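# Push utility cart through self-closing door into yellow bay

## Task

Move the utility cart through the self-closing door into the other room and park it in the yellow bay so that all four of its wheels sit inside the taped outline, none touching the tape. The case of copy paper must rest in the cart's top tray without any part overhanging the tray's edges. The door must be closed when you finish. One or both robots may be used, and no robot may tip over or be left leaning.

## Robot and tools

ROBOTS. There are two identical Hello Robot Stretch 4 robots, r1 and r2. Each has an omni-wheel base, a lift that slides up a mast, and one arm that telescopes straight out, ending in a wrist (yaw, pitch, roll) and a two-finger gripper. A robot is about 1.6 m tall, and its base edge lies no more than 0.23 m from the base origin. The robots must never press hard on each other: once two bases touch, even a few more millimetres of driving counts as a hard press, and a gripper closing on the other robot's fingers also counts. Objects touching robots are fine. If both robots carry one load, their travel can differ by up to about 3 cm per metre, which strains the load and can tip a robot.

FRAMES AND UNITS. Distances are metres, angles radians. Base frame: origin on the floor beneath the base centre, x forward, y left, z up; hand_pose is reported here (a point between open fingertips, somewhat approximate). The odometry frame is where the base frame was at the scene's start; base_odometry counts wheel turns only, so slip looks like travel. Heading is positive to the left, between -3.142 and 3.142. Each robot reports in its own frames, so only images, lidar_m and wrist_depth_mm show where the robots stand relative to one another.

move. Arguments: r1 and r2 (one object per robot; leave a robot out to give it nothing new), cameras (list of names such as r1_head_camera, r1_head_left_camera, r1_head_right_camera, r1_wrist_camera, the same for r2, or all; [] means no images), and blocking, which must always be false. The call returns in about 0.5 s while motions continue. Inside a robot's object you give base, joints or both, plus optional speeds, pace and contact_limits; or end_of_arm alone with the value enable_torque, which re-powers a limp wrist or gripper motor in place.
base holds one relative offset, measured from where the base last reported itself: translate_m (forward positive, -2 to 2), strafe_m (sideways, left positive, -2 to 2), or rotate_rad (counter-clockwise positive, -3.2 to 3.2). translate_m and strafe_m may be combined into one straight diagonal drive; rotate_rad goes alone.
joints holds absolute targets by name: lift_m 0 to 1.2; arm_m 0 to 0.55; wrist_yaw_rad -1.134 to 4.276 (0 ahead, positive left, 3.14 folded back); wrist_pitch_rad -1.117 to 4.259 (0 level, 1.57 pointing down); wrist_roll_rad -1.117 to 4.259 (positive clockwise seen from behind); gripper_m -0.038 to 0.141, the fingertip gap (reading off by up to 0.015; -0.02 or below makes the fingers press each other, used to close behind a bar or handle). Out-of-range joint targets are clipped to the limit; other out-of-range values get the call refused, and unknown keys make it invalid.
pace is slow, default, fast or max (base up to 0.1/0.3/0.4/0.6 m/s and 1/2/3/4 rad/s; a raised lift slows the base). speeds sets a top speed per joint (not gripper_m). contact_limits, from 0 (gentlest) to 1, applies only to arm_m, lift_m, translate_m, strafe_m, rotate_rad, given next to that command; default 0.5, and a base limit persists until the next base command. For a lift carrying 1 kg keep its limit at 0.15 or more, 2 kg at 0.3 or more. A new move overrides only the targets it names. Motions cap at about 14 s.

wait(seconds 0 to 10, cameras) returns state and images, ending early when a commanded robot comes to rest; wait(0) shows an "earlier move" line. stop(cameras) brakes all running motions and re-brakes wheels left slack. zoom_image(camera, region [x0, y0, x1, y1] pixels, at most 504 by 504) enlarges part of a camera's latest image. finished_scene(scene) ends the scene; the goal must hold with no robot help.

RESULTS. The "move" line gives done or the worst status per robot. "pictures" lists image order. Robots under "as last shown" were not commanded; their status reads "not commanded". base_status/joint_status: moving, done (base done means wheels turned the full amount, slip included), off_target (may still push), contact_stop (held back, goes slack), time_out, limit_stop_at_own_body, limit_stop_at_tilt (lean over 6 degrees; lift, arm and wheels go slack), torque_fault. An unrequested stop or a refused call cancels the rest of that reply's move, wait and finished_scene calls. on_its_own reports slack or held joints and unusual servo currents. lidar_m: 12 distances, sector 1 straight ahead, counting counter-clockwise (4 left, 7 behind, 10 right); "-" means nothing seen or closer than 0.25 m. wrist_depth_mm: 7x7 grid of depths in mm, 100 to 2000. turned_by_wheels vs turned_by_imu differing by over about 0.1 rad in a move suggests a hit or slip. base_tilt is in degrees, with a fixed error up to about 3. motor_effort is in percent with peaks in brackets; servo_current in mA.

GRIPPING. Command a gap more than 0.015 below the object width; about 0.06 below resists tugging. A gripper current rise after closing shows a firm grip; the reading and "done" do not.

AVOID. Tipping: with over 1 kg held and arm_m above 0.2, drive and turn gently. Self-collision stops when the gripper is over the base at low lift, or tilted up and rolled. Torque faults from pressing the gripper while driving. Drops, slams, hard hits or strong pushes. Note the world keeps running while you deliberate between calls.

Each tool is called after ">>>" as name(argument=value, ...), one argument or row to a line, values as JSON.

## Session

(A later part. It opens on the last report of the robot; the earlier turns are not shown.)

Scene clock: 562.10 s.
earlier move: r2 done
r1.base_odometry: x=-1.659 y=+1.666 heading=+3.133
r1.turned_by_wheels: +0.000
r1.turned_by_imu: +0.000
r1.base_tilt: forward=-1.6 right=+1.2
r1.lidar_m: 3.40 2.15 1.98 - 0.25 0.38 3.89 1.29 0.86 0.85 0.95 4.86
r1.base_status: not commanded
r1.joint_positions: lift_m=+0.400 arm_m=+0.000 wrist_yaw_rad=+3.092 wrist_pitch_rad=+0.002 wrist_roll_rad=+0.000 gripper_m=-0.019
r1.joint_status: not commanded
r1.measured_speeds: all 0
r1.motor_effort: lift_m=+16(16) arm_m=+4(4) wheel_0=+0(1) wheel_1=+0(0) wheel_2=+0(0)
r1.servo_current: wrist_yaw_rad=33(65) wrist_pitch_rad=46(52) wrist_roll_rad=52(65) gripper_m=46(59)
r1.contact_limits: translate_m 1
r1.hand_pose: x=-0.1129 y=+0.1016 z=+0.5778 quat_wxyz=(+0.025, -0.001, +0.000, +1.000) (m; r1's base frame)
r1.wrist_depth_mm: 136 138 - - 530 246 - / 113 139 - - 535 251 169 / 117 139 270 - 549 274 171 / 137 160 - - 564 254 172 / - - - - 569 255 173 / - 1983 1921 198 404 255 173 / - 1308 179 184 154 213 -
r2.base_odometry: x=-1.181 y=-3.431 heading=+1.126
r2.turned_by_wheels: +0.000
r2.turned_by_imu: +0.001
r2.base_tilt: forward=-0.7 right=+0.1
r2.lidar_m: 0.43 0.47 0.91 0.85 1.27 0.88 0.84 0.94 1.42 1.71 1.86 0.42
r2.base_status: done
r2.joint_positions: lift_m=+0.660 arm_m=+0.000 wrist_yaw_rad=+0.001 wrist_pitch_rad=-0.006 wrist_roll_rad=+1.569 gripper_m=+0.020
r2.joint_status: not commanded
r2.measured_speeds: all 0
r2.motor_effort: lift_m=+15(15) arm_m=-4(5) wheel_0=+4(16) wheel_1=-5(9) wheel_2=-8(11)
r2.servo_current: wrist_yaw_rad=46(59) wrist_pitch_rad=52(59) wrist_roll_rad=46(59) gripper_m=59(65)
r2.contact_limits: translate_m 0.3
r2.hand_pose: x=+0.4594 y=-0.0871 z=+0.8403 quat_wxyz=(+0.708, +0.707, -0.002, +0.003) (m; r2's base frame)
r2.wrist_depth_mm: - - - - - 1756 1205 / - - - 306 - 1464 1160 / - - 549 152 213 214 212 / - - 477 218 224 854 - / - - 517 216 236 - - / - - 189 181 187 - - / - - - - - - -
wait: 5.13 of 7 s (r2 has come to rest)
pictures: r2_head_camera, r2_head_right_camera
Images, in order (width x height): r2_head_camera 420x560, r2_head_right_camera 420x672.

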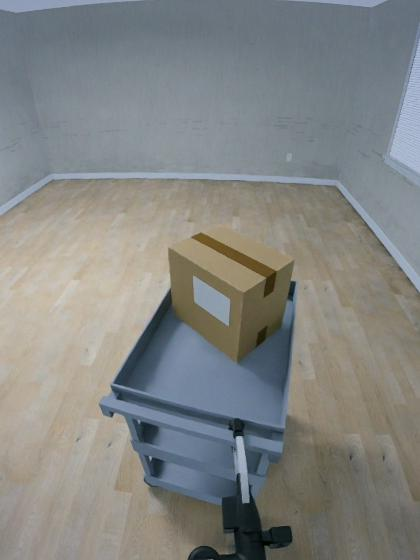

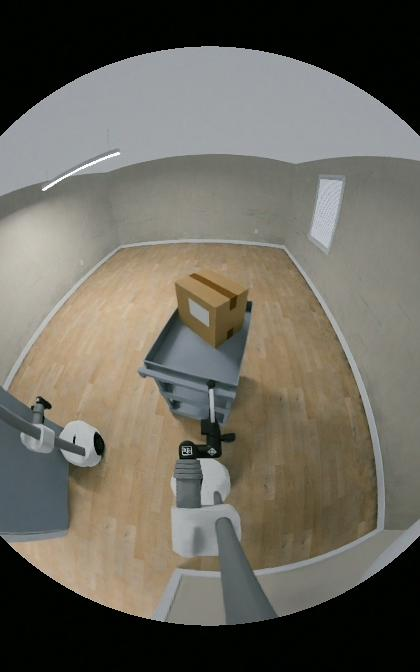

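>>> move(
  blocking=false,
  r2={"base":{"translate_m":0.15,"strafe_m":-0.35},"pace":"slow","contact_limits":{"translate_m":0.3}},
  cameras=[],
)

>>> wait(
  seconds=7,
  cameras=[],
)

>>> move(
  blocking=false,
  r2={"base":{"translate_m":0.7,"strafe_m":0.2},"pace":"slow","contact_limits":{"translate_m":0.3}},
  cameras=["r2_head_camera"],
)

>>> wait(
  seconds=9,
  cameras=["r2_head_right_camera","r2_head_camera"],
)

Scene clock: 575.90 s.
move: r2 moving
r1: as last shown
r1.base_tilt: forward=-1.6 right=+1.3
r1.lidar_m: 3.40 2.18 1.98 - 0.25 0.36 3.86 1.31 0.85 0.86 0.95 4.85
r1.servo_current: wrist_yaw_rad=39(72) wrist_pitch_rad=46(46) wrist_roll_rad=52(65) gripper_m=52(59)
r1.contact_limits: translate_m 1
r1.wrist_depth_mm: 136 138 - - 530 247 - / 113 139 - - 539 249 170 / 117 139 271 - 544 276 171 / 137 160 - - 564 254 172 / - - - - 569 254 173 / - 1921 1921 198 404 255 173 / - 1336 179 183 154 213 -
r2.base_odometry: x=-1.169 y=-3.431 heading=+1.125
r2.turned_by_wheels: -0.001
r2.turned_by_imu: +0.000
r2.base_tilt: forward=-0.7 right=+0.0
r2.lidar_m: 0.43 0.50 0.91 0.85 1.29 0.89 0.86 0.92 1.40 1.70 1.85 0.41
r2.base_status: translate_m moving; strafe_m moving
r2.joint_positions: lift_m=+0.660 arm_m=+0.000 wrist_yaw_rad=+0.001 wrist_pitch_rad=-0.006 wrist_roll_rad=+1.569 gripper_m=+0.020
r2.joint_status: not commanded
r2.measured_speeds: translate_m=+0.019 strafe_m=-0.046 rotate_rad=-0.002 lift_m=+0.000 arm_m=+0.000 wrist_yaw_rad=+0.000 wrist_pitch_rad=+0.000 wrist_roll_rad=+0.000
r2.motor_effort: lift_m=+15(15) arm_m=-4(5) wheel_0=+9(13) wheel_1=-4(7) wheel_2=-12(12)
r2.servo_current: wrist_yaw_rad=39(59) wrist_pitch_rad=46(52) wrist_roll_rad=46(52) gripper_m=65(65)
r2.contact_limits: translate_m 0.3
r2.hand_pose: x=+0.4594 y=-0.0871 z=+0.8403 quat_wxyz=(+0.708, +0.707, -0.002, +0.003) (m; r2's base frame)
r2.wrist_depth_mm: - - - - - 1708 1205 / - - - 382 - 1464 1138 / - - 559 154 213 216 213 / - - 473 220 224 820 - / - - 508 216 234 - - / - - 189 182 185 - - / - - - - - - -
pictures: none
No camera images: "cameras" was empty.

Scene clock: 580.47 s.
earlier move: r2 done
r1.base_odometry: x=-1.659 y=+1.666 heading=+3.133
r1.turned_by_wheels: +0.000
r1.turned_by_imu: +0.000
r1.base_tilt: forward=-1.6 right=+1.3
r1.lidar_m: 3.40 2.19 1.96 - 0.25 0.33 3.87 1.30 1.19 1.17 1.24 4.85
r1.base_status: not commanded
r1.joint_positions: lift_m=+0.400 arm_m=+0.000 wrist_yaw_rad=+3.092 wrist_pitch_rad=+0.002 wrist_roll_rad=+0.000 gripper_m=-0.019
r1.joint_status: not commanded
r1.measured_speeds: all 0
r1.motor_effort: lift_m=+16(16) arm_m=+4(4) wheel_0=+0(1) wheel_1=+0(0) wheel_2=+0(0)
r1.servo_current: wrist_yaw_rad=46(78) wrist_pitch_rad=39(52) wrist_roll_rad=39(65) gripper_m=46(59)
r1.contact_limits: translate_m 1
r1.hand_pose: x=-0.1129 y=+0.1016 z=+0.5778 quat_wxyz=(+0.025, -0.001, +0.000, +1.000) (m; r1's base frame)
r1.wrist_depth_mm: 136 139 - - 539 246 - / 113 139 - - 530 249 169 / 117 139 270 - 554 276 171 / 137 160 - - 559 254 172 / - - - - 564 253 173 / - 1863 1983 199 404 254 173 / - 1308 179 183 154 213 -
r2.base_odometry: x=-0.801 y=-3.446 heading=+1.125
r2.turned_by_wheels: +0.000
r2.turned_by_imu: +0.001
r2.base_tilt: forward=-0.7 right=+0.1
r2.lidar_m: 0.37 0.40 3.40 1.20 1.64 1.07 1.05 1.16 1.40 1.38 1.53 0.45
r2.base_status: done
r2.joint_positions: lift_m=+0.660 arm_m=+0.000 wrist_yaw_rad=+0.000 wrist_pitch_rad=-0.006 wrist_roll_rad=+1.569 gripper_m=+0.020
r2.joint_status: not commanded
r2.measured_speeds: all 0
r2.motor_effort: lift_m=+15(15) arm_m=-4(5) wheel_0=+5(13) wheel_1=-4(8) wheel_2=-6(12)
r2.servo_current: wrist_yaw_rad=39(59) wrist_pitch_rad=52(52) wrist_roll_rad=46(59) gripper_m=52(72)
r2.contact_limits: translate_m 0.3
r2.hand_pose: x=+0.4593 y=-0.0874 z=+0.8403 quat_wxyz=(+0.708, +0.707, -0.002, +0.002) (m; r2's base frame)
r2.wrist_depth_mm: - - - - - 1756 1205 / - - - 198 - 1808 1229 / - - - 195 255 259 257 / - - - 247 250 1708 - / - - 574 188 244 820 - / - - 189 183 185 809 - / - - 488 - - - -
wait: 4.57 of 7 s (r2 has come to rest)
pictures: none
No camera images: "cameras" was empty.

Scene clock: 580.97 s.
move: r2 moving
r1: as last shown
r1.base_tilt: forward=-1.6 right=+1.2
r1.lidar_m: 3.40 2.19 1.95 - 0.25 0.35 3.87 1.32 1.18 1.17 1.25 4.86
r1.servo_current: wrist_yaw_rad=46(52) wrist_pitch_rad=46(52) wrist_roll_rad=33(59) gripper_m=52(59)
r1.contact_limits: translate_m 1
r1.wrist_depth_mm: 137 138 - - 530 245 - / 113 139 - - 539 249 170 / 117 139 270 - 549 277 171 / 137 160 - - 559 255 172 / - - - - 564 255 172 / - 1863 1921 198 404 254 173 / - 1308 179 183 154 213 -
r2.base_odometry: x=-0.799 y=-3.434 heading=+1.125
r2.turned_by_wheels: -0.001
r2.turned_by_imu: -0.001
r2.base_tilt: forward=-0.7 right=+0.1
r2.lidar_m: 0.35 0.38 3.42 1.19 1.61 1.08 1.06 1.18 1.43 1.38 1.50 0.44
r2.base_status: translate_m moving; strafe_m moving
r2.joint_positions: lift_m=+0.660 arm_m=+0.000 wrist_yaw_rad=-0.003 wrist_pitch_rad=-0.006 wrist_roll_rad=+1.569 gripper_m=+0.020
r2.joint_status: not commanded
r2.measured_speeds: translate_m=+0.048 strafe_m=+0.014 rotate_rad=-0.002 lift_m=+0.000 arm_m=+0.000 wrist_yaw_rad=-0.025 wrist_pitch_rad=+0.000 wrist_roll_rad=+0.000
r2.motor_effort: lift_m=+15(15) arm_m=-4(4) wheel_0=+3(10) wheel_1=+5(7) wheel_2=-15(15)
r2.servo_current: wrist_yaw_rad=52(52) wrist_pitch_rad=46(52) wrist_roll_rad=52(52) gripper_m=52(65)
r2.contact_limits: translate_m 0.3
r2.hand_pose: x=+0.4591 y=-0.0883 z=+0.8403 quat_wxyz=(+0.708, +0.707, -0.003, +0.001) (m; r2's base frame)
r2.wrist_depth_mm: - - - - - 1756 1229 / - - - 202 - 1756 1229 / - - - 198 260 262 259 / - - - 247 251 1863 - / - - 585 201 244 820 - / - - 191 182 183 809 - / - - 477 - - - -
pictures: r2_head_camera
Images, in order (width x height): r2_head_camera 420x560.

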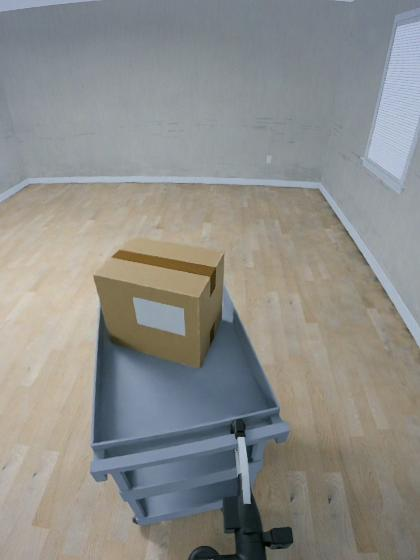

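Scene clock: 589.00 s.
earlier move: r2 done
r1.base_odometry: x=-1.659 y=+1.666 heading=+3.133
r1.turned_by_wheels: +0.000
r1.turned_by_imu: -0.001
r1.base_tilt: forward=-1.6 right=+1.3
r1.lidar_m: 3.38 2.16 1.97 - 0.25 0.34 3.88 1.31 2.27 1.14 1.14 4.86
r1.base_status: not commanded
r1.joint_positions: lift_m=+0.400 arm_m=+0.000 wrist_yaw_rad=+3.092 wrist_pitch_rad=+0.002 wrist_roll_rad=+0.000 gripper_m=-0.019
r1.joint_status: not commanded
r1.measured_speeds: all 0
r1.motor_effort: lift_m=+16(16) arm_m=+4(4) wheel_0=+0(1) wheel_1=+0(0) wheel_2=+0(0)
r1.servo_current: wrist_yaw_rad=59(72) wrist_pitch_rad=46(52) wrist_roll_rad=59(65) gripper_m=52(59)
r1.contact_limits: translate_m 1
r1.hand_pose: x=-0.1129 y=+0.1016 z=+0.5778 quat_wxyz=(+0.025, -0.001, +0.000, +1.000) (m; r1's base frame)
r1.wrist_depth_mm: 136 138 - - 530 246 - / 114 139 - - 535 250 170 / 117 139 270 - 554 276 172 / 137 159 - - 559 252 172 / - - - - 564 255 173 / - 1921 1921 198 404 255 173 / - 1336 180 183 154 214 -
r2.base_odometry: x=-0.680 y=-2.729 heading=+1.125
r2.turned_by_wheels: +0.001
r2.turned_by_imu: -0.001
r2.base_tilt: forward=-0.7 right=+0.1
r2.lidar_m: 0.42 0.49 3.11 3.06 1.16 1.97 1.71 1.88 1.68 1.66 1.80 0.41
r2.base_status: done
r2.joint_positions: lift_m=+0.660 arm_m=+0.000 wrist_yaw_rad=-0.007 wrist_pitch_rad=-0.006 wrist_roll_rad=+1.569 gripper_m=+0.020
r2.joint_status: not commanded
r2.measured_speeds: all 0
r2.motor_effort: lift_m=+15(15) arm_m=-3(4) wheel_0=+3(10) wheel_1=+5(8) wheel_2=-7(18)
r2.servo_current: wrist_yaw_rad=46(72) wrist_pitch_rad=46(59) wrist_roll_rad=46(65) gripper_m=59(65)
r2.contact_limits: translate_m 0.3
r2.hand_pose: x=+0.4587 y=-0.0893 z=+0.8403 quat_wxyz=(+0.708, +0.707, -0.005, +0.000) (m; r2's base frame)
r2.wrist_depth_mm: - - - - - 1808 1205 / - - - 150 210 212 211 / - - 549 156 215 798 - / - - 477 220 224 831 - / - - 517 210 236 - - / - - 190 182 185 - - / - - - - - - -
wait: 8.03 of 9 s (r2 has come to rest)
pictures: r2_head_camera, r2_head_right_camera
Images, in order (width x height): r2_head_camera 420x560, r2_head_right_camera 420x672.

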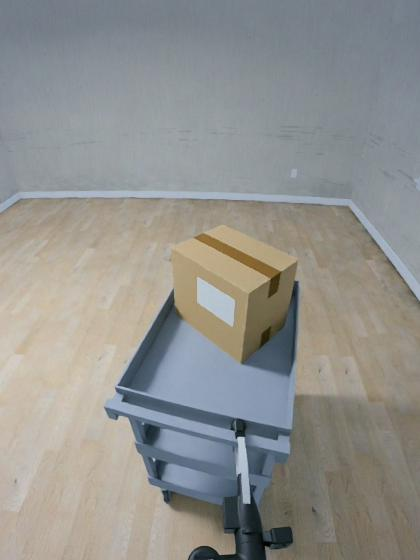

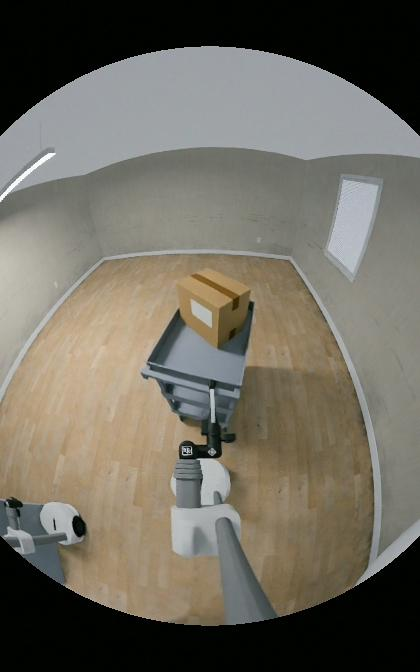

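>>> move(
  blocking=false,
  r2={"base":{"translate_m":0.15,"strafe_m":-0.35},"pace":"slow"},
  cameras=[],
)

>>> wait(
  seconds=7,
  cameras=[],
)

>>> move(
  blocking=false,
  r2={"base":{"translate_m":0.8,"strafe_m":0.25},"pace":"slow"},
  cameras=["r2_head_camera"],
)

>>> wait(
  seconds=10,
  cameras=["r2_head_right_camera","r2_head_camera"],
)

Scene clock: 605.37 s.
move: r2 moving
r1: as last shown
r1.turned_by_imu: +0.000
r1.lidar_m: 3.41 2.17 1.96 - 0.25 0.37 3.87 1.29 2.23 1.18 1.16 4.86
r1.servo_current: wrist_yaw_rad=59(59) wrist_pitch_rad=46(46) wrist_roll_rad=52(52) gripper_m=46(59)
r1.contact_limits: translate_m 1
r1.wrist_depth_mm: 136 138 - - 530 246 - / 114 139 - - 539 250 170 / 117 140 270 - 554 277 171 / 137 160 - - 564 254 172 / - - - - 569 255 172 / - 1921 1921 198 404 254 172 / - 1336 179 183 154 213 -
r2.base_odometry: x=-0.668 y=-2.729 heading=+1.125
r2.turned_by_wheels: +0.000
r2.turned_by_imu: +0.000
r2.base_tilt: forward=-0.7 right=+0.0
r2.lidar_m: 0.44 0.48 3.12 3.09 1.16 1.97 1.70 1.89 1.72 1.65 1.81 0.39
r2.base_status: translate_m moving; strafe_m moving
r2.joint_positions: lift_m=+0.660 arm_m=+0.000 wrist_yaw_rad=-0.002 wrist_pitch_rad=-0.006 wrist_roll_rad=+1.569 gripper_m=+0.020
r2.joint_status: not commanded
r2.measured_speeds: translate_m=+0.020 strafe_m=-0.044 rotate_rad=+0.004 lift_m=+0.000 arm_m=+0.000 wrist_yaw_rad=+0.025 wrist_pitch_rad=+0.000 wrist_roll_rad=+0.000
r2.motor_effort: lift_m=+15(15) arm_m=-3(4) wheel_0=+10(11) wheel_1=-7(7) wheel_2=-8(10)
r2.servo_current: wrist_yaw_rad=52(59) wrist_pitch_rad=46(52) wrist_roll_rad=46(52) gripper_m=59(65)
r2.hand_pose: x=+0.4591 y=-0.0879 z=+0.8403 quat_wxyz=(+0.708, +0.707, -0.003, +0.002) (m; r2's base frame)
r2.wrist_depth_mm: - - - - - 1756 1205 / - - - 147 206 210 477 / - - 535 154 213 788 - / - - 469 219 224 842 - / - - 521 214 235 - - / - - 189 181 185 - - / - - - - - - -
pictures: none
No camera images: "cameras" was empty.

Scene clock: 609.97 s.
earlier move: r2 done
r1.base_odometry: x=-1.659 y=+1.666 heading=+3.133
r1.turned_by_wheels: +0.000
r1.turned_by_imu: +0.000
r1.base_tilt: forward=-1.6 right=+1.3
r1.lidar_m: 3.45 2.16 1.97 - 0.25 0.35 3.85 1.31 2.20 1.52 1.51 4.84
r1.base_status: not commanded
r1.joint_positions: lift_m=+0.400 arm_m=+0.000 wrist_yaw_rad=+3.092 wrist_pitch_rad=+0.002 wrist_roll_rad=+0.000 gripper_m=-0.019
r1.joint_status: not commanded
r1.measured_speeds: all 0
r1.motor_effort: lift_m=+16(16) arm_m=+4(4) wheel_0=+0(1) wheel_1=+0(0) wheel_2=+0(0)
r1.servo_current: wrist_yaw_rad=59(78) wrist_pitch_rad=39(52) wrist_roll_rad=46(72) gripper_m=46(59)
r1.contact_limits: translate_m 1
r1.hand_pose: x=-0.1129 y=+0.1016 z=+0.5778 quat_wxyz=(+0.025, -0.001, +0.000, +1.000) (m; r1's base frame)
r1.wrist_depth_mm: 136 139 - - 530 247 - / 114 139 - - 544 251 170 / 117 140 270 - 554 276 171 / 137 160 - - 564 254 172 / - - - - 569 254 173 / - 1921 1921 198 402 254 173 / - 1308 179 183 154 213 -
r2.base_odometry: x=-0.300 y=-2.744 heading=+1.125
r2.turned_by_wheels: +0.000
r2.turned_by_imu: +0.003
r2.base_tilt: forward=-0.7 right=+0.0
r2.lidar_m: 0.39 0.36 3.47 3.40 1.56 1.95 1.91 1.75 1.35 1.32 1.45 0.44
r2.base_status: done
r2.joint_positions: lift_m=+0.660 arm_m=+0.000 wrist_yaw_rad=+0.003 wrist_pitch_rad=-0.006 wrist_roll_rad=+1.569 gripper_m=+0.020
r2.joint_status: not commanded
r2.measured_speeds: all 0
r2.motor_effort: lift_m=+15(15) arm_m=-3(4) wheel_0=+6(14) wheel_1=-5(8) wheel_2=-2(10)
r2.servo_current: wrist_yaw_rad=52(65) wrist_pitch_rad=46(52) wrist_roll_rad=52(59) gripper_m=65(72)
r2.hand_pose: x=+0.4596 y=-0.0864 z=+0.8403 quat_wxyz=(+0.708, +0.707, -0.001, +0.003) (m; r2's base frame)
r2.wrist_depth_mm: - - - - - 1756 1205 / - - - - - 1863 1229 / - - - 199 258 260 260 / - - - 249 254 1576 - / - - 585 202 246 820 - / - - 189 185 185 809 - / - - 484 - - - -
wait: 4.60 of 7 s (r2 has come to rest)
pictures: none
No camera images: "cameras" was empty.

Scene clock: 610.47 s.
move: r2 moving
r1: as last shown
r1.base_tilt: forward=-1.6 right=+1.2
r1.lidar_m: 3.41 2.15 1.96 - 0.25 0.36 3.89 1.31 2.25 1.53 1.52 4.85
r1.servo_current: wrist_yaw_rad=59(59) wrist_pitch_rad=33(39) wrist_roll_rad=52(65) gripper_m=52(59)
r1.contact_limits: translate_m 1
r1.wrist_depth_mm: 136 138 - - 535 247 - / 113 139 - - 539 250 169 / 117 139 271 - 549 276 172 / 137 160 - - 564 255 172 / - - - - 559 254 172 / - 1983 1863 198 407 255 173 / - 1308 179 184 154 214 -
r2.base_odometry: x=-0.298 y=-2.732 heading=+1.125
r2.turned_by_wheels: +0.000
r2.turned_by_imu: +0.000
r2.base_tilt: forward=-0.7 right=+0.0
r2.lidar_m: 0.36 0.37 3.46 3.40 1.55 1.96 1.89 1.75 1.36 1.36 1.47 0.46
r2.base_status: translate_m moving; strafe_m moving
r2.joint_positions: lift_m=+0.660 arm_m=+0.000 wrist_yaw_rad=+0.001 wrist_pitch_rad=-0.006 wrist_roll_rad=+1.569 gripper_m=+0.020
r2.joint_status: not commanded
r2.measured_speeds: translate_m=+0.047 strafe_m=+0.015 rotate_rad=-0.005 lift_m=+0.000 arm_m=+0.000 wrist_yaw_rad=-0.034 wrist_pitch_rad=+0.000 wrist_roll_rad=+0.000
r2.motor_effort: lift_m=+15(15) arm_m=-4(4) wheel_0=+8(10) wheel_1=+8(9) wheel_2=-10(10)
r2.servo_current: wrist_yaw_rad=39(59) wrist_pitch_rad=46(52) wrist_roll_rad=46(52) gripper_m=59(65)
r2.hand_pose: x=+0.4594 y=-0.0872 z=+0.8403 quat_wxyz=(+0.708, +0.707, -0.002, +0.003) (m; r2's base frame)
r2.wrist_depth_mm: - - - - - 1708 1205 / - - - - - 1756 1229 / - - - 200 262 262 260 / - - - 249 253 1661 477 / - - 609 201 244 820 - / - - 190 182 185 798 - / - - 466 - - - -
pictures: r2_head_camera
Images, in order (width x height): r2_head_camera 420x560.

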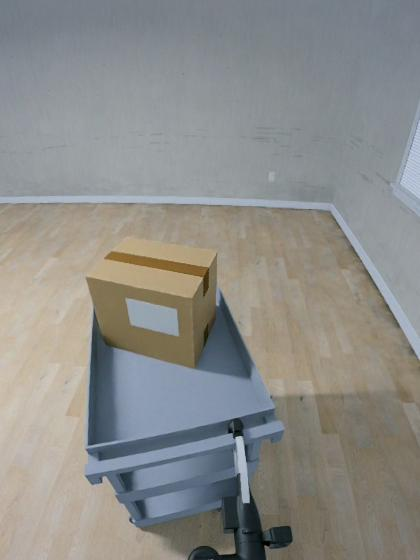

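Scene clock: 619.60 s.
earlier move: r2 done
r1.base_odometry: x=-1.659 y=+1.666 heading=+3.133
r1.turned_by_wheels: +0.000
r1.turned_by_imu: -0.001
r1.base_tilt: forward=-1.6 right=+1.3
r1.lidar_m: 3.37 2.17 1.95 - 0.25 0.33 3.90 1.32 2.27 2.82 1.84 2.38
r1.base_status: not commanded
r1.joint_positions: lift_m=+0.400 arm_m=+0.000 wrist_yaw_rad=+3.092 wrist_pitch_rad=+0.002 wrist_roll_rad=+0.000 gripper_m=-0.019
r1.joint_status: not commanded
r1.measured_speeds: all 0
r1.motor_effort: lift_m=+16(16) arm_m=+4(5) wheel_0=+0(1) wheel_1=+0(0) wheel_2=+0(0)
r1.servo_current: wrist_yaw_rad=52(78) wrist_pitch_rad=39(52) wrist_roll_rad=46(78) gripper_m=59(59)
r1.contact_limits: translate_m 1
r1.hand_pose: x=-0.1129 y=+0.1016 z=+0.5778 quat_wxyz=(+0.025, -0.001, +0.000, +1.000) (m; r1's base frame)
r1.wrist_depth_mm: 136 138 - - 535 247 - / 113 139 - - 535 250 169 / 117 139 270 - 549 274 171 / 137 160 - - 559 254 172 / - - - - 569 253 173 / - 1921 1863 199 402 254 173 / - 1308 179 184 154 214 -
r2.base_odometry: x=-0.181 y=-1.915 heading=+1.125
r2.turned_by_wheels: +0.000
r2.turned_by_imu: -0.001
r2.base_tilt: forward=-0.7 right=+0.1
r2.lidar_m: 0.43 0.52 3.12 3.08 2.06 1.87 2.67 2.16 1.71 1.68 1.82 0.40
r2.base_status: done
r2.joint_positions: lift_m=+0.660 arm_m=+0.000 wrist_yaw_rad=-0.007 wrist_pitch_rad=-0.006 wrist_roll_rad=+1.569 gripper_m=+0.020
r2.joint_status: not commanded
r2.measured_speeds: all 0
r2.motor_effort: lift_m=+15(15) arm_m=-3(4) wheel_0=+3(10) wheel_1=+4(9) wheel_2=-7(17)
r2.servo_current: wrist_yaw_rad=59(72) wrist_pitch_rad=39(59) wrist_roll_rad=52(65) gripper_m=59(65)
r2.hand_pose: x=+0.4586 y=-0.0895 z=+0.8403 quat_wxyz=(+0.708, +0.707, -0.005, +0.000) (m; r2's base frame)
r2.wrist_depth_mm: - - - - - 1808 1182 / - - - 162 196 206 - / - - 508 148 208 211 - / - - 477 216 221 854 - / - - 539 209 236 - - / - - 190 182 185 - - / - - - - - - -
wait: 9.13 of 10 s (r2 has come to rest)
pictures: r2_head_camera, r2_head_right_camera
Images, in order (width x height): r2_head_camera 420x560, r2_head_right_camera 420x672.

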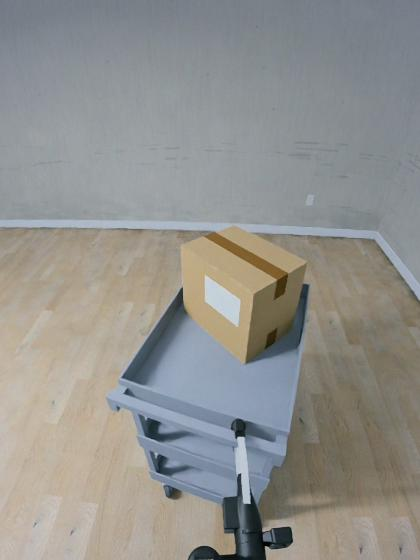

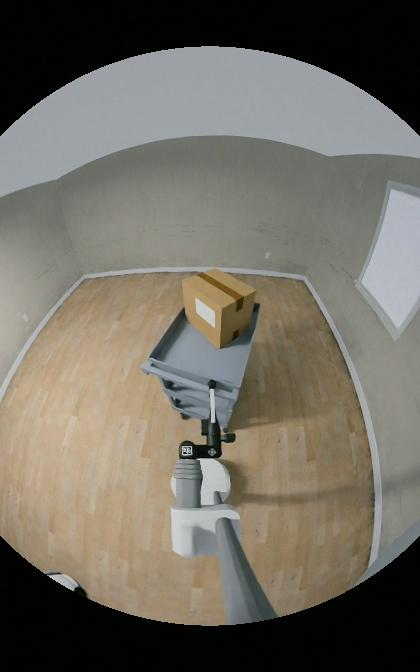

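>>> move(
  blocking=false,
  r2={"base":{"strafe_m":1.25},"pace":"slow"},
  cameras=[],
)

>>> wait(
  seconds=10,
  cameras=["r2_head_camera"],
)

>>> wait(
  seconds=5,
  cameras=["r2_head_camera","r2_head_right_camera"],
)

Scene clock: 626.60 s.
move: r2 moving
r1: as last shown
r1.turned_by_imu: +0.000
r1.lidar_m: 3.40 2.15 1.95 - 0.25 0.36 3.90 1.31 2.24 2.82 1.84 2.38
r1.motor_effort: lift_m=+16(16) arm_m=+4(4) wheel_0=+0(1) wheel_1=+0(0) wheel_2=+0(0)
r1.servo_current: wrist_yaw_rad=39(65) wrist_pitch_rad=46(46) wrist_roll_rad=52(65) gripper_m=52(59)
r1.contact_limits: translate_m 1
r1.wrist_depth_mm: 136 138 - - 530 246 - / 113 139 - - 539 249 170 / 117 139 270 - 554 276 171 / 137 160 - - 559 253 172 / - - - - 559 255 172 / - 1921 1921 198 404 255 172 / - 1281 179 183 154 214 -
r2.base_odometry: x=-0.193 y=-1.909 heading=+1.125
r2.turned_by_wheels: +0.000
r2.turned_by_imu: +0.000
r2.base_tilt: forward=-0.7 right=+0.1
r2.lidar_m: 0.44 0.53 3.13 3.05 2.15 1.85 2.66 2.18 1.72 1.68 1.83 0.42
r2.base_status: strafe_m moving
r2.joint_positions: lift_m=+0.660 arm_m=+0.000 wrist_yaw_rad=-0.007 wrist_pitch_rad=-0.006 wrist_roll_rad=+1.569 gripper_m=+0.020
r2.joint_status: not commanded
r2.measured_speeds: translate_m=+0.001 strafe_m=+0.057 rotate_rad=-0.004 lift_m=+0.000 arm_m=+0.000 wrist_yaw_rad=+0.000 wrist_pitch_rad=+0.000 wrist_roll_rad=+0.000
r2.motor_effort: lift_m=+15(15) arm_m=-3(4) wheel_0=-10(13) wheel_1=+7(9) wheel_2=-1(6)
r2.servo_current: wrist_yaw_rad=59(65) wrist_pitch_rad=46(52) wrist_roll_rad=52(65) gripper_m=59(65)
r2.hand_pose: x=+0.4586 y=-0.0895 z=+0.8403 quat_wxyz=(+0.708, +0.707, -0.005, +0.000) (m; r2's base frame)
r2.wrist_depth_mm: - - - - - 1756 1205 / - - 603 144 194 204 - / - - 508 148 209 798 - / - - 473 217 221 854 - / - - 549 210 236 - - / - - 190 183 186 - - / - - - - - - -
pictures: none
No camera images: "cameras" was empty.

Scene clock: 636.60 s.
earlier move: r2 moving
r1.base_odometry: x=-1.659 y=+1.666 heading=+3.133
r1.turned_by_wheels: +0.000
r1.turned_by_imu: -0.001
r1.base_tilt: forward=-1.6 right=+1.3
r1.lidar_m: 3.42 2.18 1.95 - 0.25 0.35 3.88 1.30 2.25 2.82 3.42 1.39
r1.base_status: not commanded
r1.joint_positions: lift_m=+0.400 arm_m=+0.000 wrist_yaw_rad=+3.092 wrist_pitch_rad=+0.002 wrist_roll_rad=+0.000 gripper_m=-0.019
r1.joint_status: not commanded
r1.measured_speeds: all 0
r1.motor_effort: lift_m=+16(16) arm_m=+4(4) wheel_0=+0(1) wheel_1=+0(1) wheel_2=+0(0)
r1.servo_current: wrist_yaw_rad=52(72) wrist_pitch_rad=39(52) wrist_roll_rad=59(72) gripper_m=59(59)
r1.contact_limits: translate_m 1
r1.hand_pose: x=-0.1129 y=+0.1016 z=+0.5778 quat_wxyz=(+0.025, -0.001, +0.000, +1.000) (m; r1's base frame)
r1.wrist_depth_mm: 137 139 - - 530 247 - / 113 139 - - 539 250 170 / 117 139 270 - 554 274 171 / 137 160 - - 559 254 173 / - - - - 564 254 173 / - 1863 1921 198 404 255 172 / - 1308 179 183 154 213 -
r2.base_odometry: x=-1.089 y=-1.481 heading=+1.124
r2.turned_by_wheels: -0.001
r2.turned_by_imu: -0.004
r2.base_tilt: forward=-0.7 right=+0.0
r2.lidar_m: 0.48 2.69 2.12 2.07 2.25 1.50 1.42 2.73 2.71 2.67 0.59 0.36
r2.base_status: strafe_m moving
r2.joint_positions: lift_m=+0.660 arm_m=+0.000 wrist_yaw_rad=-0.016 wrist_pitch_rad=-0.007 wrist_roll_rad=+1.569 gripper_m=+0.020
r2.joint_status: not commanded
r2.measured_speeds: translate_m=+0.000 strafe_m=+0.100 rotate_rad=-0.001 lift_m=+0.000 arm_m=+0.000 wrist_yaw_rad=+0.000 wrist_pitch_rad=+0.000 wrist_roll_rad=+0.000
r2.motor_effort: lift_m=+14(15) arm_m=-4(4) wheel_0=-12(16) wheel_1=+4(9) wheel_2=-6(7)
r2.servo_current: wrist_yaw_rad=85(104) wrist_pitch_rad=46(59) wrist_roll_rad=52(65) gripper_m=52(72)
r2.hand_pose: x=+0.4579 y=-0.0919 z=+0.8406 quat_wxyz=(+0.708, +0.707, -0.008, -0.003) (m; r2's base frame)
r2.wrist_depth_mm: - - 370 113 111 - - / - - - 105 104 - - / - - - 123 101 - - / - - - 182 - 559 554 / - - - - - - 525 / - - - - - - 1255 / - - - - - 1756 1255
wait: 10.00 s; no rest
pictures: r2_head_camera
Images, in order (width x height): r2_head_camera 420x560.

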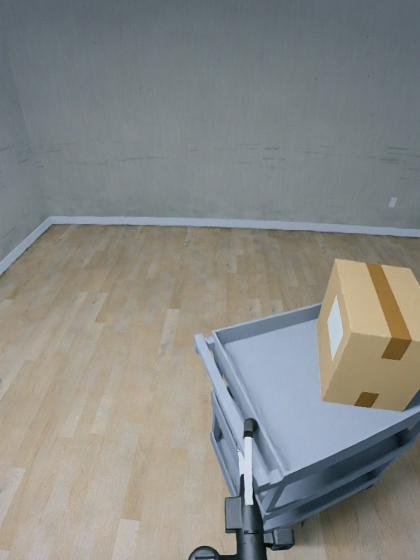

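Scene clock: 639.73 s.
earlier move: r2 done
r1.base_odometry: x=-1.659 y=+1.666 heading=+3.133
r1.turned_by_wheels: +0.000
r1.turned_by_imu: +0.000
r1.base_tilt: forward=-1.6 right=+1.3
r1.lidar_m: 1.41 2.19 1.97 - 0.25 0.35 3.87 1.29 2.23 2.81 3.45 1.40
r1.base_status: not commanded
r1.joint_positions: lift_m=+0.400 arm_m=+0.000 wrist_yaw_rad=+3.092 wrist_pitch_rad=+0.002 wrist_roll_rad=+0.000 gripper_m=-0.019
r1.joint_status: not commanded
r1.measured_speeds: all 0
r1.motor_effort: lift_m=+16(16) arm_m=+4(4) wheel_0=+0(1) wheel_1=+0(1) wheel_2=+0(0)
r1.servo_current: wrist_yaw_rad=46(72) wrist_pitch_rad=46(52) wrist_roll_rad=39(72) gripper_m=52(59)
r1.contact_limits: translate_m 1
r1.hand_pose: x=-0.1129 y=+0.1016 z=+0.5778 quat_wxyz=(+0.025, -0.001, +0.000, +1.000) (m; r1's base frame)
r1.wrist_depth_mm: 136 139 - - 525 246 - / 113 139 - - 539 250 170 / 117 139 268 - 554 276 171 / 137 160 - - 559 255 172 / - - - - 564 255 173 / - 1808 1863 199 404 254 172 / - 1308 178 183 154 213 -
r2.base_odometry: x=-1.308 y=-1.376 heading=+1.125
r2.turned_by_wheels: +0.001
r2.turned_by_imu: +0.000
r2.base_tilt: forward=-0.7 right=+0.0
r2.lidar_m: 0.48 2.38 1.87 1.82 2.00 2.59 1.39 2.75 2.97 2.91 0.64 0.36
r2.base_status: done
r2.joint_positions: lift_m=+0.660 arm_m=+0.000 wrist_yaw_rad=-0.016 wrist_pitch_rad=-0.007 wrist_roll_rad=+1.569 gripper_m=+0.020
r2.joint_status: not commanded
r2.measured_speeds: all 0
r2.motor_effort: lift_m=+14(15) arm_m=-3(4) wheel_0=-4(16) wheel_1=+3(9) wheel_2=-6(7)
r2.servo_current: wrist_yaw_rad=85(111) wrist_pitch_rad=46(59) wrist_roll_rad=52(65) gripper_m=59(72)
r2.hand_pose: x=+0.4579 y=-0.0919 z=+0.8406 quat_wxyz=(+0.708, +0.707, -0.008, -0.003) (m; r2's base frame)
r2.wrist_depth_mm: - 399 342 122 121 - - / - - 530 112 113 - - / - - - 114 104 129 - / - - - 161 - - - / - - - - - 544 535 / - - - - - - 1182 / - - - - - 1708 1229
wait: 3.13 of 5 s (r2 has come to rest)
pictures: r2_head_camera, r2_head_right_camera
Images, in order (width x height): r2_head_camera 420x560, r2_head_right_camera 420x672.

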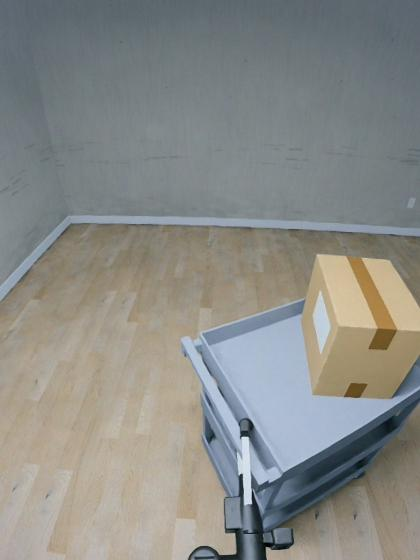

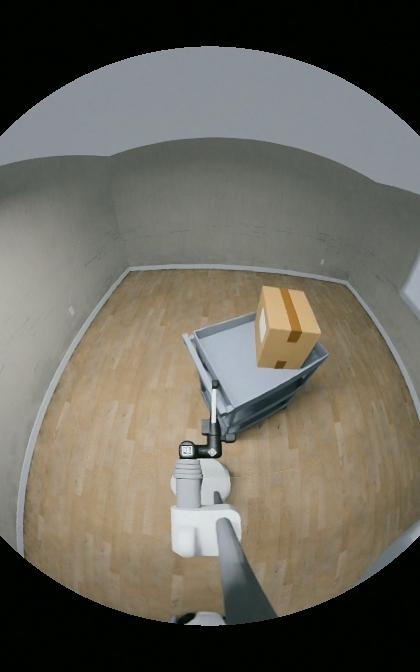

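>>> move(
  blocking=false,
  r2={"base":{"strafe_m":-0.45,"translate_m":-0.15},"pace":"slow"},
  cameras=[],
)

>>> wait(
  seconds=7,
  cameras=["r2_head_camera","r2_head_right_camera"],
)

Scene clock: 646.57 s.
move: r2 moving
r1: as last shown
r1.lidar_m: 1.41 2.17 1.95 - 0.25 0.37 3.90 1.30 2.25 2.83 3.44 1.38
r1.motor_effort: lift_m=+16(16) arm_m=+4(4) wheel_0=+0(0) wheel_1=+0(0) wheel_2=+0(0)
r1.servo_current: wrist_yaw_rad=46(65) wrist_pitch_rad=39(46) wrist_roll_rad=59(59) gripper_m=52(59)
r1.contact_limits: translate_m 1
r1.wrist_depth_mm: 136 138 - - 525 246 - / 113 139 - - 535 250 170 / 117 139 270 - 554 276 171 / 137 159 - - 564 252 173 / - - - - 564 254 172 / - 1921 1921 199 404 255 173 / - 1336 179 183 154 213 -
r2.base_odometry: x=-1.299 y=-1.384 heading=+1.125
r2.turned_by_wheels: +0.000
r2.turned_by_imu: +0.000
r2.base_tilt: forward=-0.7 right=+0.0
r2.lidar_m: 0.46 2.42 1.90 1.84 2.01 2.58 1.39 2.70 2.93 2.88 0.65 0.38
r2.base_status: translate_m moving; strafe_m moving
r2.joint_positions: lift_m=+0.660 arm_m=+0.000 wrist_yaw_rad=-0.016 wrist_pitch_rad=-0.007 wrist_roll_rad=+1.569 gripper_m=+0.020
r2.joint_status: not commanded
r2.measured_speeds: translate_m=-0.015 strafe_m=-0.047 rotate_rad=+0.000 lift_m=+0.000 arm_m=+0.000 wrist_yaw_rad=+0.000 wrist_pitch_rad=+0.000 wrist_roll_rad=+0.000
r2.motor_effort: lift_m=+14(14) arm_m=-3(4) wheel_0=+7(11) wheel_1=-10(10) wheel_2=+3(7)
r2.servo_current: wrist_yaw_rad=85(91) wrist_pitch_rad=39(52) wrist_roll_rad=52(59) gripper_m=59(65)
r2.hand_pose: x=+0.4579 y=-0.0919 z=+0.8406 quat_wxyz=(+0.708, +0.707, -0.008, -0.003) (m; r2's base frame)
r2.wrist_depth_mm: - 387 343 123 122 - - / - - 512 113 114 - - / - - - 110 107 129 - / - - - 161 - - - / - - - - - - 539 / - - - - - - 1138 / - - - - - 1756 1255
pictures: none
No camera images: "cameras" was empty.

Scene clock: 652.07 s.
earlier move: r2 done
r1.base_odometry: x=-1.659 y=+1.666 heading=+3.133
r1.turned_by_wheels: +0.000
r1.turned_by_imu: +0.000
r1.base_tilt: forward=-1.6 right=+1.2
r1.lidar_m: 3.40 2.17 1.97 - 0.25 0.36 3.87 1.30 2.26 2.81 3.44 1.31
r1.base_status: not commanded
r1.joint_positions: lift_m=+0.400 arm_m=+0.000 wrist_yaw_rad=+3.092 wrist_pitch_rad=+0.002 wrist_roll_rad=+0.000 gripper_m=-0.019
r1.joint_status: not commanded
r1.measured_speeds: all 0
r1.motor_effort: lift_m=+16(16) arm_m=+4(4) wheel_0=-1(1) wheel_1=+0(1) wheel_2=+0(0)
r1.servo_current: wrist_yaw_rad=46(65) wrist_pitch_rad=33(52) wrist_roll_rad=65(72) gripper_m=52(59)
r1.contact_limits: translate_m 1
r1.hand_pose: x=-0.1129 y=+0.1016 z=+0.5778 quat_wxyz=(+0.025, -0.001, +0.000, +1.000) (m; r1's base frame)
r1.wrist_depth_mm: 136 138 - - 525 246 - / 114 139 - - 544 249 170 / 117 139 270 - 549 277 171 / 137 160 - - 554 253 172 / - - - - 564 253 172 / - 1983 1921 198 404 256 173 / - 1336 180 183 154 215 -
r2.base_odometry: x=-0.967 y=-1.705 heading=+1.125
r2.turned_by_wheels: +0.001
r2.turned_by_imu: +0.002
r2.base_tilt: forward=-0.6 right=+0.1
r2.lidar_m: 0.41 0.46 2.33 2.30 2.50 1.32 1.35 2.66 2.49 2.45 2.64 0.42
r2.base_status: done
r2.joint_positions: lift_m=+0.660 arm_m=+0.000 wrist_yaw_rad=+0.006 wrist_pitch_rad=-0.007 wrist_roll_rad=+1.569 gripper_m=+0.020
r2.joint_status: not commanded
r2.measured_speeds: all 0
r2.motor_effort: lift_m=+14(14) arm_m=-4(4) wheel_0=+7(15) wheel_1=-3(11) wheel_2=+7(11)
r2.servo_current: wrist_yaw_rad=46(98) wrist_pitch_rad=52(59) wrist_roll_rad=46(59) gripper_m=59(65)
r2.hand_pose: x=+0.4598 y=-0.0858 z=+0.8406 quat_wxyz=(+0.708, +0.707, -0.001, +0.005) (m; r2's base frame)
r2.wrist_depth_mm: - - - - - 1756 1205 / - - - - - 1808 1229 / - - 647 167 229 229 227 / - - 525 229 230 820 - / - - 492 216 236 - - / - - 190 182 185 - - / - - 668 - - - -
wait: 5.50 of 7 s (r2 has come to rest)
pictures: r2_head_camera, r2_head_right_camera
Images, in order (width x height): r2_head_camera 420x560, r2_head_right_camera 420x672.

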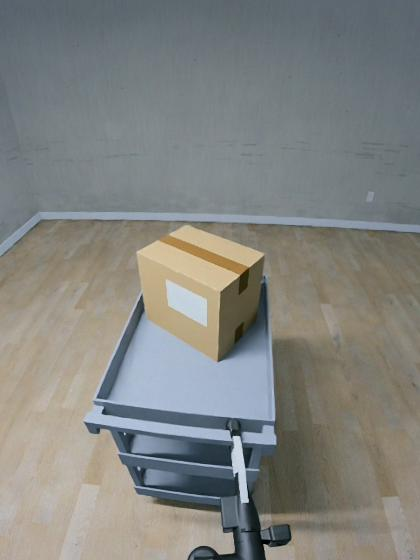

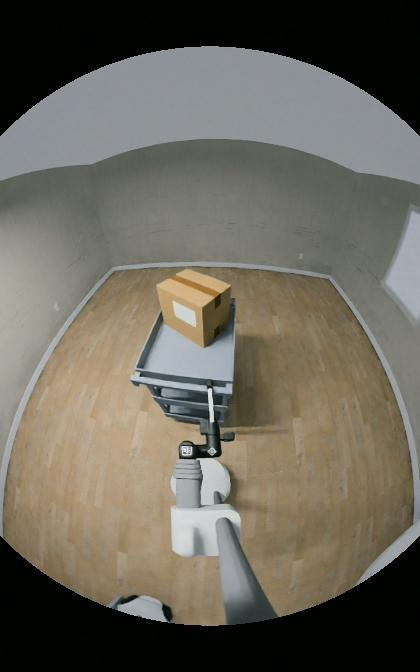

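>>> move(
  blocking=false,
  r2={"base":{"strafe_m":-0.15,"translate_m":-0.5},"pace":"slow"},
  cameras=[],
)

>>> wait(
  seconds=7,
  cameras=["r2_head_camera","r2_head_right_camera"],
)

Scene clock: 658.87 s.
move: r2 moving
r1: as last shown
r1.base_tilt: forward=-1.6 right=+1.3
r1.lidar_m: 3.38 2.17 1.97 - 0.25 0.36 3.88 1.31 2.26 2.81 3.47 1.30
r1.motor_effort: lift_m=+16(16) arm_m=+4(4) wheel_0=+0(1) wheel_1=+0(0) wheel_2=+0(0)
r1.servo_current: wrist_yaw_rad=39(78) wrist_pitch_rad=39(52) wrist_roll_rad=65(65) gripper_m=52(59)
r1.contact_limits: translate_m 1
r1.wrist_depth_mm: 136 138 - - 530 246 - / 113 139 - - 539 249 170 / 117 139 271 - 549 277 171 / 137 160 - - 559 255 172 / - - - - 564 255 172 / - 1921 1921 198 402 255 173 / - 1308 179 183 154 213 -
r2.base_odometry: x=-0.968 y=-1.718 heading=+1.125
r2.turned_by_wheels: +0.000
r2.turned_by_imu: +0.000
r2.base_tilt: forward=-0.7 right=+0.1
r2.lidar_m: 0.40 0.46 2.35 2.28 2.51 1.33 1.38 2.64 2.48 2.45 2.62 0.46
r2.base_status: translate_m moving; strafe_m moving
r2.joint_positions: lift_m=+0.660 arm_m=+0.000 wrist_yaw_rad=+0.006 wrist_pitch_rad=-0.007 wrist_roll_rad=+1.569 gripper_m=+0.020
r2.joint_status: not commanded
r2.measured_speeds: translate_m=-0.049 strafe_m=-0.015 rotate_rad=+0.002 lift_m=+0.000 arm_m=+0.000 wrist_yaw_rad=+0.000 wrist_pitch_rad=+0.000 wrist_roll_rad=+0.000
r2.motor_effort: lift_m=+14(14) arm_m=-3(4) wheel_0=-5(6) wheel_1=-8(8) wheel_2=+13(13)
r2.servo_current: wrist_yaw_rad=52(52) wrist_pitch_rad=52(59) wrist_roll_rad=46(59) gripper_m=52(65)
r2.hand_pose: x=+0.4598 y=-0.0858 z=+0.8406 quat_wxyz=(+0.708, +0.707, -0.001, +0.005) (m; r2's base frame)
r2.wrist_depth_mm: - - - - - 1808 1229 / - - - - - 1808 1205 / - - - 169 233 231 229 / - - 544 231 233 820 - / - - 492 210 238 - - / - - 190 185 185 - - / - - 668 - - - -
pictures: none
No camera images: "cameras" was empty.

Scene clock: 664.83 s.
earlier move: r2 done
r1.base_odometry: x=-1.659 y=+1.666 heading=+3.133
r1.turned_by_wheels: +0.000
r1.turned_by_imu: +0.000
r1.base_tilt: forward=-1.6 right=+1.3
r1.lidar_m: 3.40 2.15 1.95 - 0.25 0.36 3.87 1.32 2.26 2.82 0.96 0.95
r1.base_status: not commanded
r1.joint_positions: lift_m=+0.400 arm_m=+0.000 wrist_yaw_rad=+3.092 wrist_pitch_rad=+0.002 wrist_roll_rad=+0.000 gripper_m=-0.019
r1.joint_status: not commanded
r1.measured_speeds: all 0
r1.motor_effort: lift_m=+16(16) arm_m=+4(4) wheel_0=+1(1) wheel_1=+0(0) wheel_2=+0(0)
r1.servo_current: wrist_yaw_rad=65(78) wrist_pitch_rad=46(59) wrist_roll_rad=52(72) gripper_m=52(59)
r1.contact_limits: translate_m 1
r1.hand_pose: x=-0.1129 y=+0.1016 z=+0.5778 quat_wxyz=(+0.025, -0.001, +0.000, +1.000) (m; r1's base frame)
r1.wrist_depth_mm: 136 138 - - 525 247 - / 113 139 - - 539 250 170 / 117 139 270 - 549 276 171 / 136 159 - - 564 255 172 / - - - - 569 255 173 / - 1983 1863 198 404 256 173 / - 1281 179 183 154 214 -
r2.base_odometry: x=-1.047 y=-2.220 heading=+1.125
r2.turned_by_wheels: +0.000
r2.turned_by_imu: -0.001
r2.base_tilt: forward=-0.7 right=+0.1
r2.lidar_m: 0.40 0.41 2.55 2.49 1.25 0.93 1.98 2.12 2.30 2.25 2.44 0.45
r2.base_status: done
r2.joint_positions: lift_m=+0.660 arm_m=+0.000 wrist_yaw_rad=+0.000 wrist_pitch_rad=-0.007 wrist_roll_rad=+1.569 gripper_m=+0.020
r2.joint_status: not commanded
r2.measured_speeds: all 0
r2.motor_effort: lift_m=+14(14) arm_m=-3(4) wheel_0=-5(14) wheel_1=-5(9) wheel_2=+6(13)
r2.servo_current: wrist_yaw_rad=46(65) wrist_pitch_rad=52(59) wrist_roll_rad=46(59) gripper_m=52(72)
r2.hand_pose: x=+0.4593 y=-0.0874 z=+0.8406 quat_wxyz=(+0.708, +0.707, -0.003, +0.003) (m; r2's base frame)
r2.wrist_depth_mm: - - - - - 1756 1205 / - - - - - 1756 1205 / - - - 180 236 243 240 / - - 627 239 239 831 - / - - 512 202 240 842 - / - - 190 183 186 - - / - - 559 - - - -
wait: 5.97 of 7 s (r2 has come to rest)
pictures: r2_head_camera, r2_head_right_camera
Images, in order (width x height): r2_head_camera 420x560, r2_head_right_camera 420x672.

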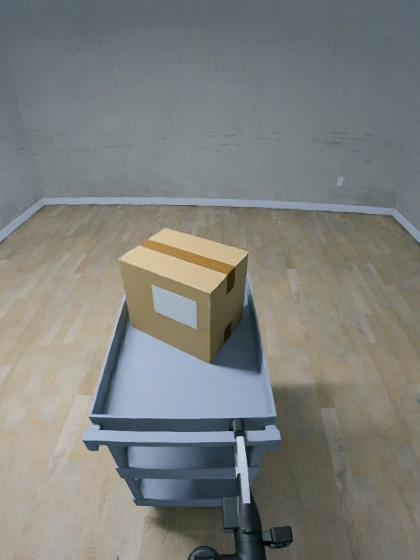

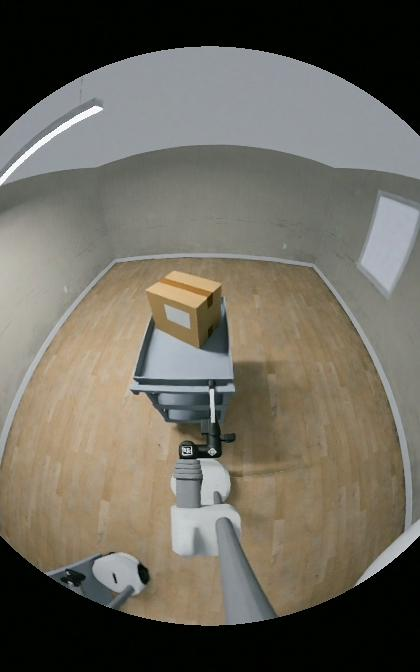

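>>> move(
  blocking=false,
  r2={"base":{"translate_m":-1.2},"pace":"slow","contact_limits":{"translate_m":0.3}},
  cameras=[],
)

>>> wait(
  seconds=8,
  cameras=["r2_head_camera","r2_head_right_camera"],
)

>>> wait(
  seconds=7,
  cameras=["r2_head_camera","r2_head_right_camera","r2_head_left_camera"],
)

Scene clock: 671.20 s.
move: r2 moving
r1: as last shown
r1.lidar_m: 3.41 2.17 1.96 - 0.25 0.35 3.85 1.30 2.27 2.82 0.94 0.93
r1.motor_effort: lift_m=+16(16) arm_m=+4(4) wheel_0=+0(1) wheel_1=+0(0) wheel_2=+0(0)
r1.servo_current: wrist_yaw_rad=59(59) wrist_pitch_rad=33(46) wrist_roll_rad=52(72) gripper_m=59(59)
r1.contact_limits: translate_m 1
r1.wrist_depth_mm: 136 138 - - 530 246 - / 113 138 - - 549 249 169 / 117 139 268 - 554 276 172 / 137 160 - - 559 254 173 / - - - - 564 255 173 / - 1921 1983 199 399 254 172 / - 1308 178 183 154 213 -
r2.base_odometry: x=-1.052 y=-2.232 heading=+1.125
r2.turned_by_wheels: -0.001
r2.turned_by_imu: +0.000
r2.base_tilt: forward=-0.6 right=+0.1
r2.lidar_m: 0.41 0.41 2.55 2.49 1.23 0.93 1.98 2.11 2.28 2.23 2.41 0.46
r2.base_status: translate_m moving
r2.joint_positions: lift_m=+0.660 arm_m=+0.000 wrist_yaw_rad=+0.000 wrist_pitch_rad=-0.007 wrist_roll_rad=+1.569 gripper_m=+0.020
r2.joint_status: not commanded
r2.measured_speeds: translate_m=-0.048 strafe_m=+0.000 rotate_rad=+0.002 lift_m=+0.000 arm_m=+0.000 wrist_yaw_rad=+0.000 wrist_pitch_rad=+0.000 wrist_roll_rad=+0.000
r2.motor_effort: lift_m=+14(14) arm_m=-3(4) wheel_0=-12(12) wheel_1=-8(8) wheel_2=+10(12)
r2.servo_current: wrist_yaw_rad=46(59) wrist_pitch_rad=52(59) wrist_roll_rad=46(46) gripper_m=59(65)
r2.contact_limits: translate_m 0.3
r2.hand_pose: x=+0.4593 y=-0.0874 z=+0.8406 quat_wxyz=(+0.708, +0.707, -0.003, +0.003) (m; r2's base frame)
r2.wrist_depth_mm: - - - - - 1756 1205 / - - - - - 1756 1205 / - - - 180 238 242 241 / - - 621 239 240 820 - / - - 512 202 240 831 - / - - 187 183 185 - - / - - 554 - - - -
pictures: none
No camera images: "cameras" was empty.

Scene clock: 679.20 s.
earlier move: r2 moving
r1.base_odometry: x=-1.659 y=+1.666 heading=+3.133
r1.turned_by_wheels: +0.000
r1.turned_by_imu: -0.001
r1.base_tilt: forward=-1.6 right=+1.3
r1.lidar_m: 3.41 2.20 1.97 - 0.25 0.35 3.88 1.30 0.53 0.43 0.52 0.78
r1.base_status: not commanded
r1.joint_positions: lift_m=+0.400 arm_m=+0.000 wrist_yaw_rad=+3.092 wrist_pitch_rad=+0.002 wrist_roll_rad=+0.000 gripper_m=-0.019
r1.joint_status: not commanded
r1.measured_speeds: all 0
r1.motor_effort: lift_m=+16(16) arm_m=+4(4) wheel_0=+0(1) wheel_1=+0(1) wheel_2=+0(0)
r1.servo_current: wrist_yaw_rad=52(72) wrist_pitch_rad=39(59) wrist_roll_rad=46(72) gripper_m=46(65)
r1.contact_limits: translate_m 1
r1.hand_pose: x=-0.1129 y=+0.1016 z=+0.5778 quat_wxyz=(+0.025, -0.001, +0.000, +1.000) (m; r1's base frame)
r1.wrist_depth_mm: 136 138 - - 530 247 - / 114 139 - - 539 251 170 / 117 139 271 - 544 276 171 / 137 160 - - 559 254 173 / - - - - 569 254 172 / - 1921 1921 198 402 255 173 / - 1308 179 183 154 214 -
r2.base_odometry: x=-1.392 y=-2.942 heading=+1.124
r2.turned_by_wheels: +0.000
r2.turned_by_imu: -0.001
r2.base_tilt: forward=-0.7 right=+0.1
r2.lidar_m: 0.42 0.49 2.62 0.47 0.46 1.15 1.21 1.24 1.85 2.17 2.33 0.44
r2.base_status: translate_m moving
r2.joint_positions: lift_m=+0.660 arm_m=+0.000 wrist_yaw_rad=-0.001 wrist_pitch_rad=-0.007 wrist_roll_rad=+1.569 gripper_m=+0.020
r2.joint_status: not commanded
r2.measured_speeds: translate_m=-0.099 strafe_m=+0.000 rotate_rad=+0.003 lift_m=+0.000 arm_m=+0.000 wrist_yaw_rad=+0.000 wrist_pitch_rad=+0.000 wrist_roll_rad=+0.000
r2.motor_effort: lift_m=+14(15) arm_m=-3(4) wheel_0=-11(14) wheel_1=-7(9) wheel_2=+8(12)
r2.servo_current: wrist_yaw_rad=52(59) wrist_pitch_rad=52(59) wrist_roll_rad=59(59) gripper_m=65(65)
r2.contact_limits: translate_m 0.3
r2.hand_pose: x=+0.4592 y=-0.0877 z=+0.8406 quat_wxyz=(+0.708, +0.707, -0.003, +0.002) (m; r2's base frame)
r2.wrist_depth_mm: - - - - - 1808 1205 / - - - - - 1708 1205 / - - 569 158 213 220 218 / - - 488 224 228 831 - / - - 517 210 239 - - / - - 187 184 186 - - / - - - - - - -
wait: 8.00 s; no rest
pictures: r2_head_camera, r2_head_right_camera
Images, in order (width x height): r2_head_camera 420x560, r2_head_right_camera 420x672.

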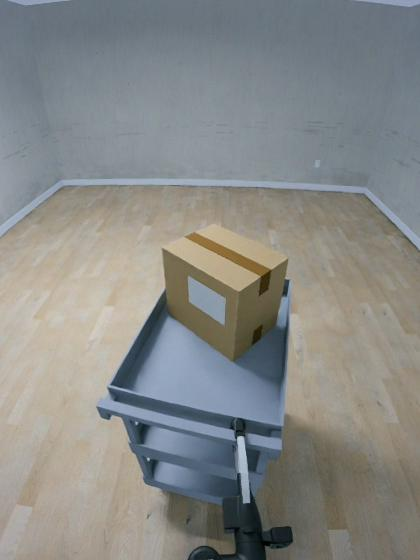

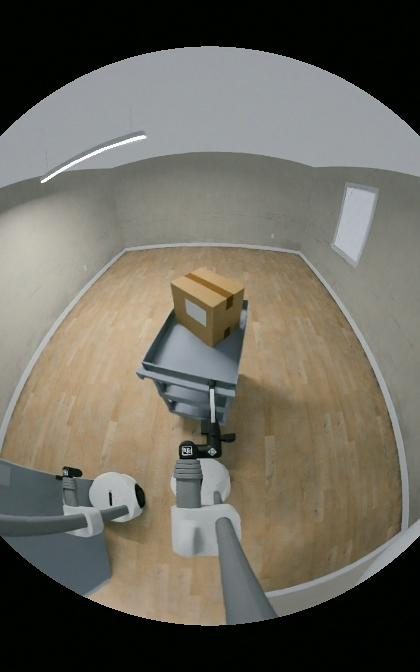

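Scene clock: 683.97 s.
earlier move: r2 done
r1.base_odometry: x=-1.659 y=+1.666 heading=+3.133
r1.turned_by_wheels: +0.000
r1.turned_by_imu: +0.000
r1.base_tilt: forward=-1.6 right=+1.3
r1.lidar_m: 3.40 2.18 1.95 - 0.25 0.36 3.89 0.47 0.47 0.58 0.50 4.84
r1.base_status: not commanded
r1.joint_positions: lift_m=+0.400 arm_m=+0.000 wrist_yaw_rad=+3.092 wrist_pitch_rad=+0.002 wrist_roll_rad=+0.000 gripper_m=-0.019
r1.joint_status: not commanded
r1.measured_speeds: all 0
r1.motor_effort: lift_m=+16(16) arm_m=+4(4) wheel_0=+0(1) wheel_1=+0(1) wheel_2=+0(0)
r1.servo_current: wrist_yaw_rad=52(72) wrist_pitch_rad=33(59) wrist_roll_rad=39(72) gripper_m=59(65)
r1.contact_limits: translate_m 1
r1.hand_pose: x=-0.1129 y=+0.1016 z=+0.5778 quat_wxyz=(+0.025, -0.001, +0.000, +1.000) (m; r1's base frame)
r1.wrist_depth_mm: 136 138 - - 535 247 - / 113 139 - - 535 249 170 / 117 139 271 - 549 274 171 / 137 160 - - 559 255 172 / - - - - 564 254 173 / - 1921 1863 199 407 255 173 / - 1336 179 183 153 214 -
r2.base_odometry: x=-1.565 y=-3.302 heading=+1.125
r2.turned_by_wheels: +0.000
r2.turned_by_imu: +0.000
r2.base_tilt: forward=-0.6 right=+0.1
r2.lidar_m: 0.43 0.53 0.44 0.48 0.84 3.80 0.81 0.80 1.20 2.10 2.31 0.41
r2.base_status: done
r2.joint_positions: lift_m=+0.660 arm_m=+0.000 wrist_yaw_rad=-0.001 wrist_pitch_rad=-0.007 wrist_roll_rad=+1.569 gripper_m=+0.020
r2.joint_status: not commanded
r2.measured_speeds: all 0
r2.motor_effort: lift_m=+14(15) arm_m=-3(4) wheel_0=-6(15) wheel_1=-4(9) wheel_2=+5(12)
r2.servo_current: wrist_yaw_rad=39(65) wrist_pitch_rad=52(59) wrist_roll_rad=46(59) gripper_m=52(65)
r2.contact_limits: translate_m 0.3
r2.hand_pose: x=+0.4592 y=-0.0877 z=+0.8406 quat_wxyz=(+0.708, +0.707, -0.003, +0.002) (m; r2's base frame)
r2.wrist_depth_mm: - - - - - 1808 1229 / - - 603 239 205 220 - / - - 512 148 150 211 208 / - - 477 161 221 866 - / - - 554 210 236 - - / - - 188 183 186 - - / - - - - - - -
wait: 4.77 of 7 s (r2 has come to rest)
pictures: r2_head_camera, r2_head_left_camera, r2_head_right_camera
Images, in order (width x height): r2_head_camera 420x560, r2_head_left_camera 420x672, r2_head_right_camera 420x672.

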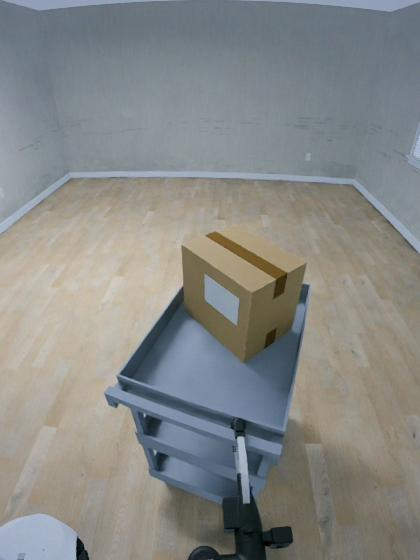

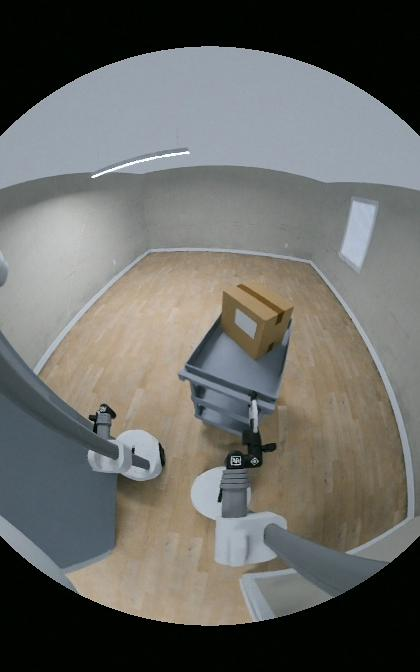

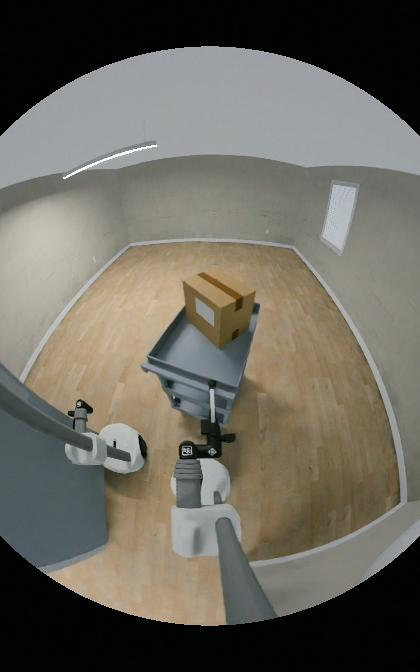

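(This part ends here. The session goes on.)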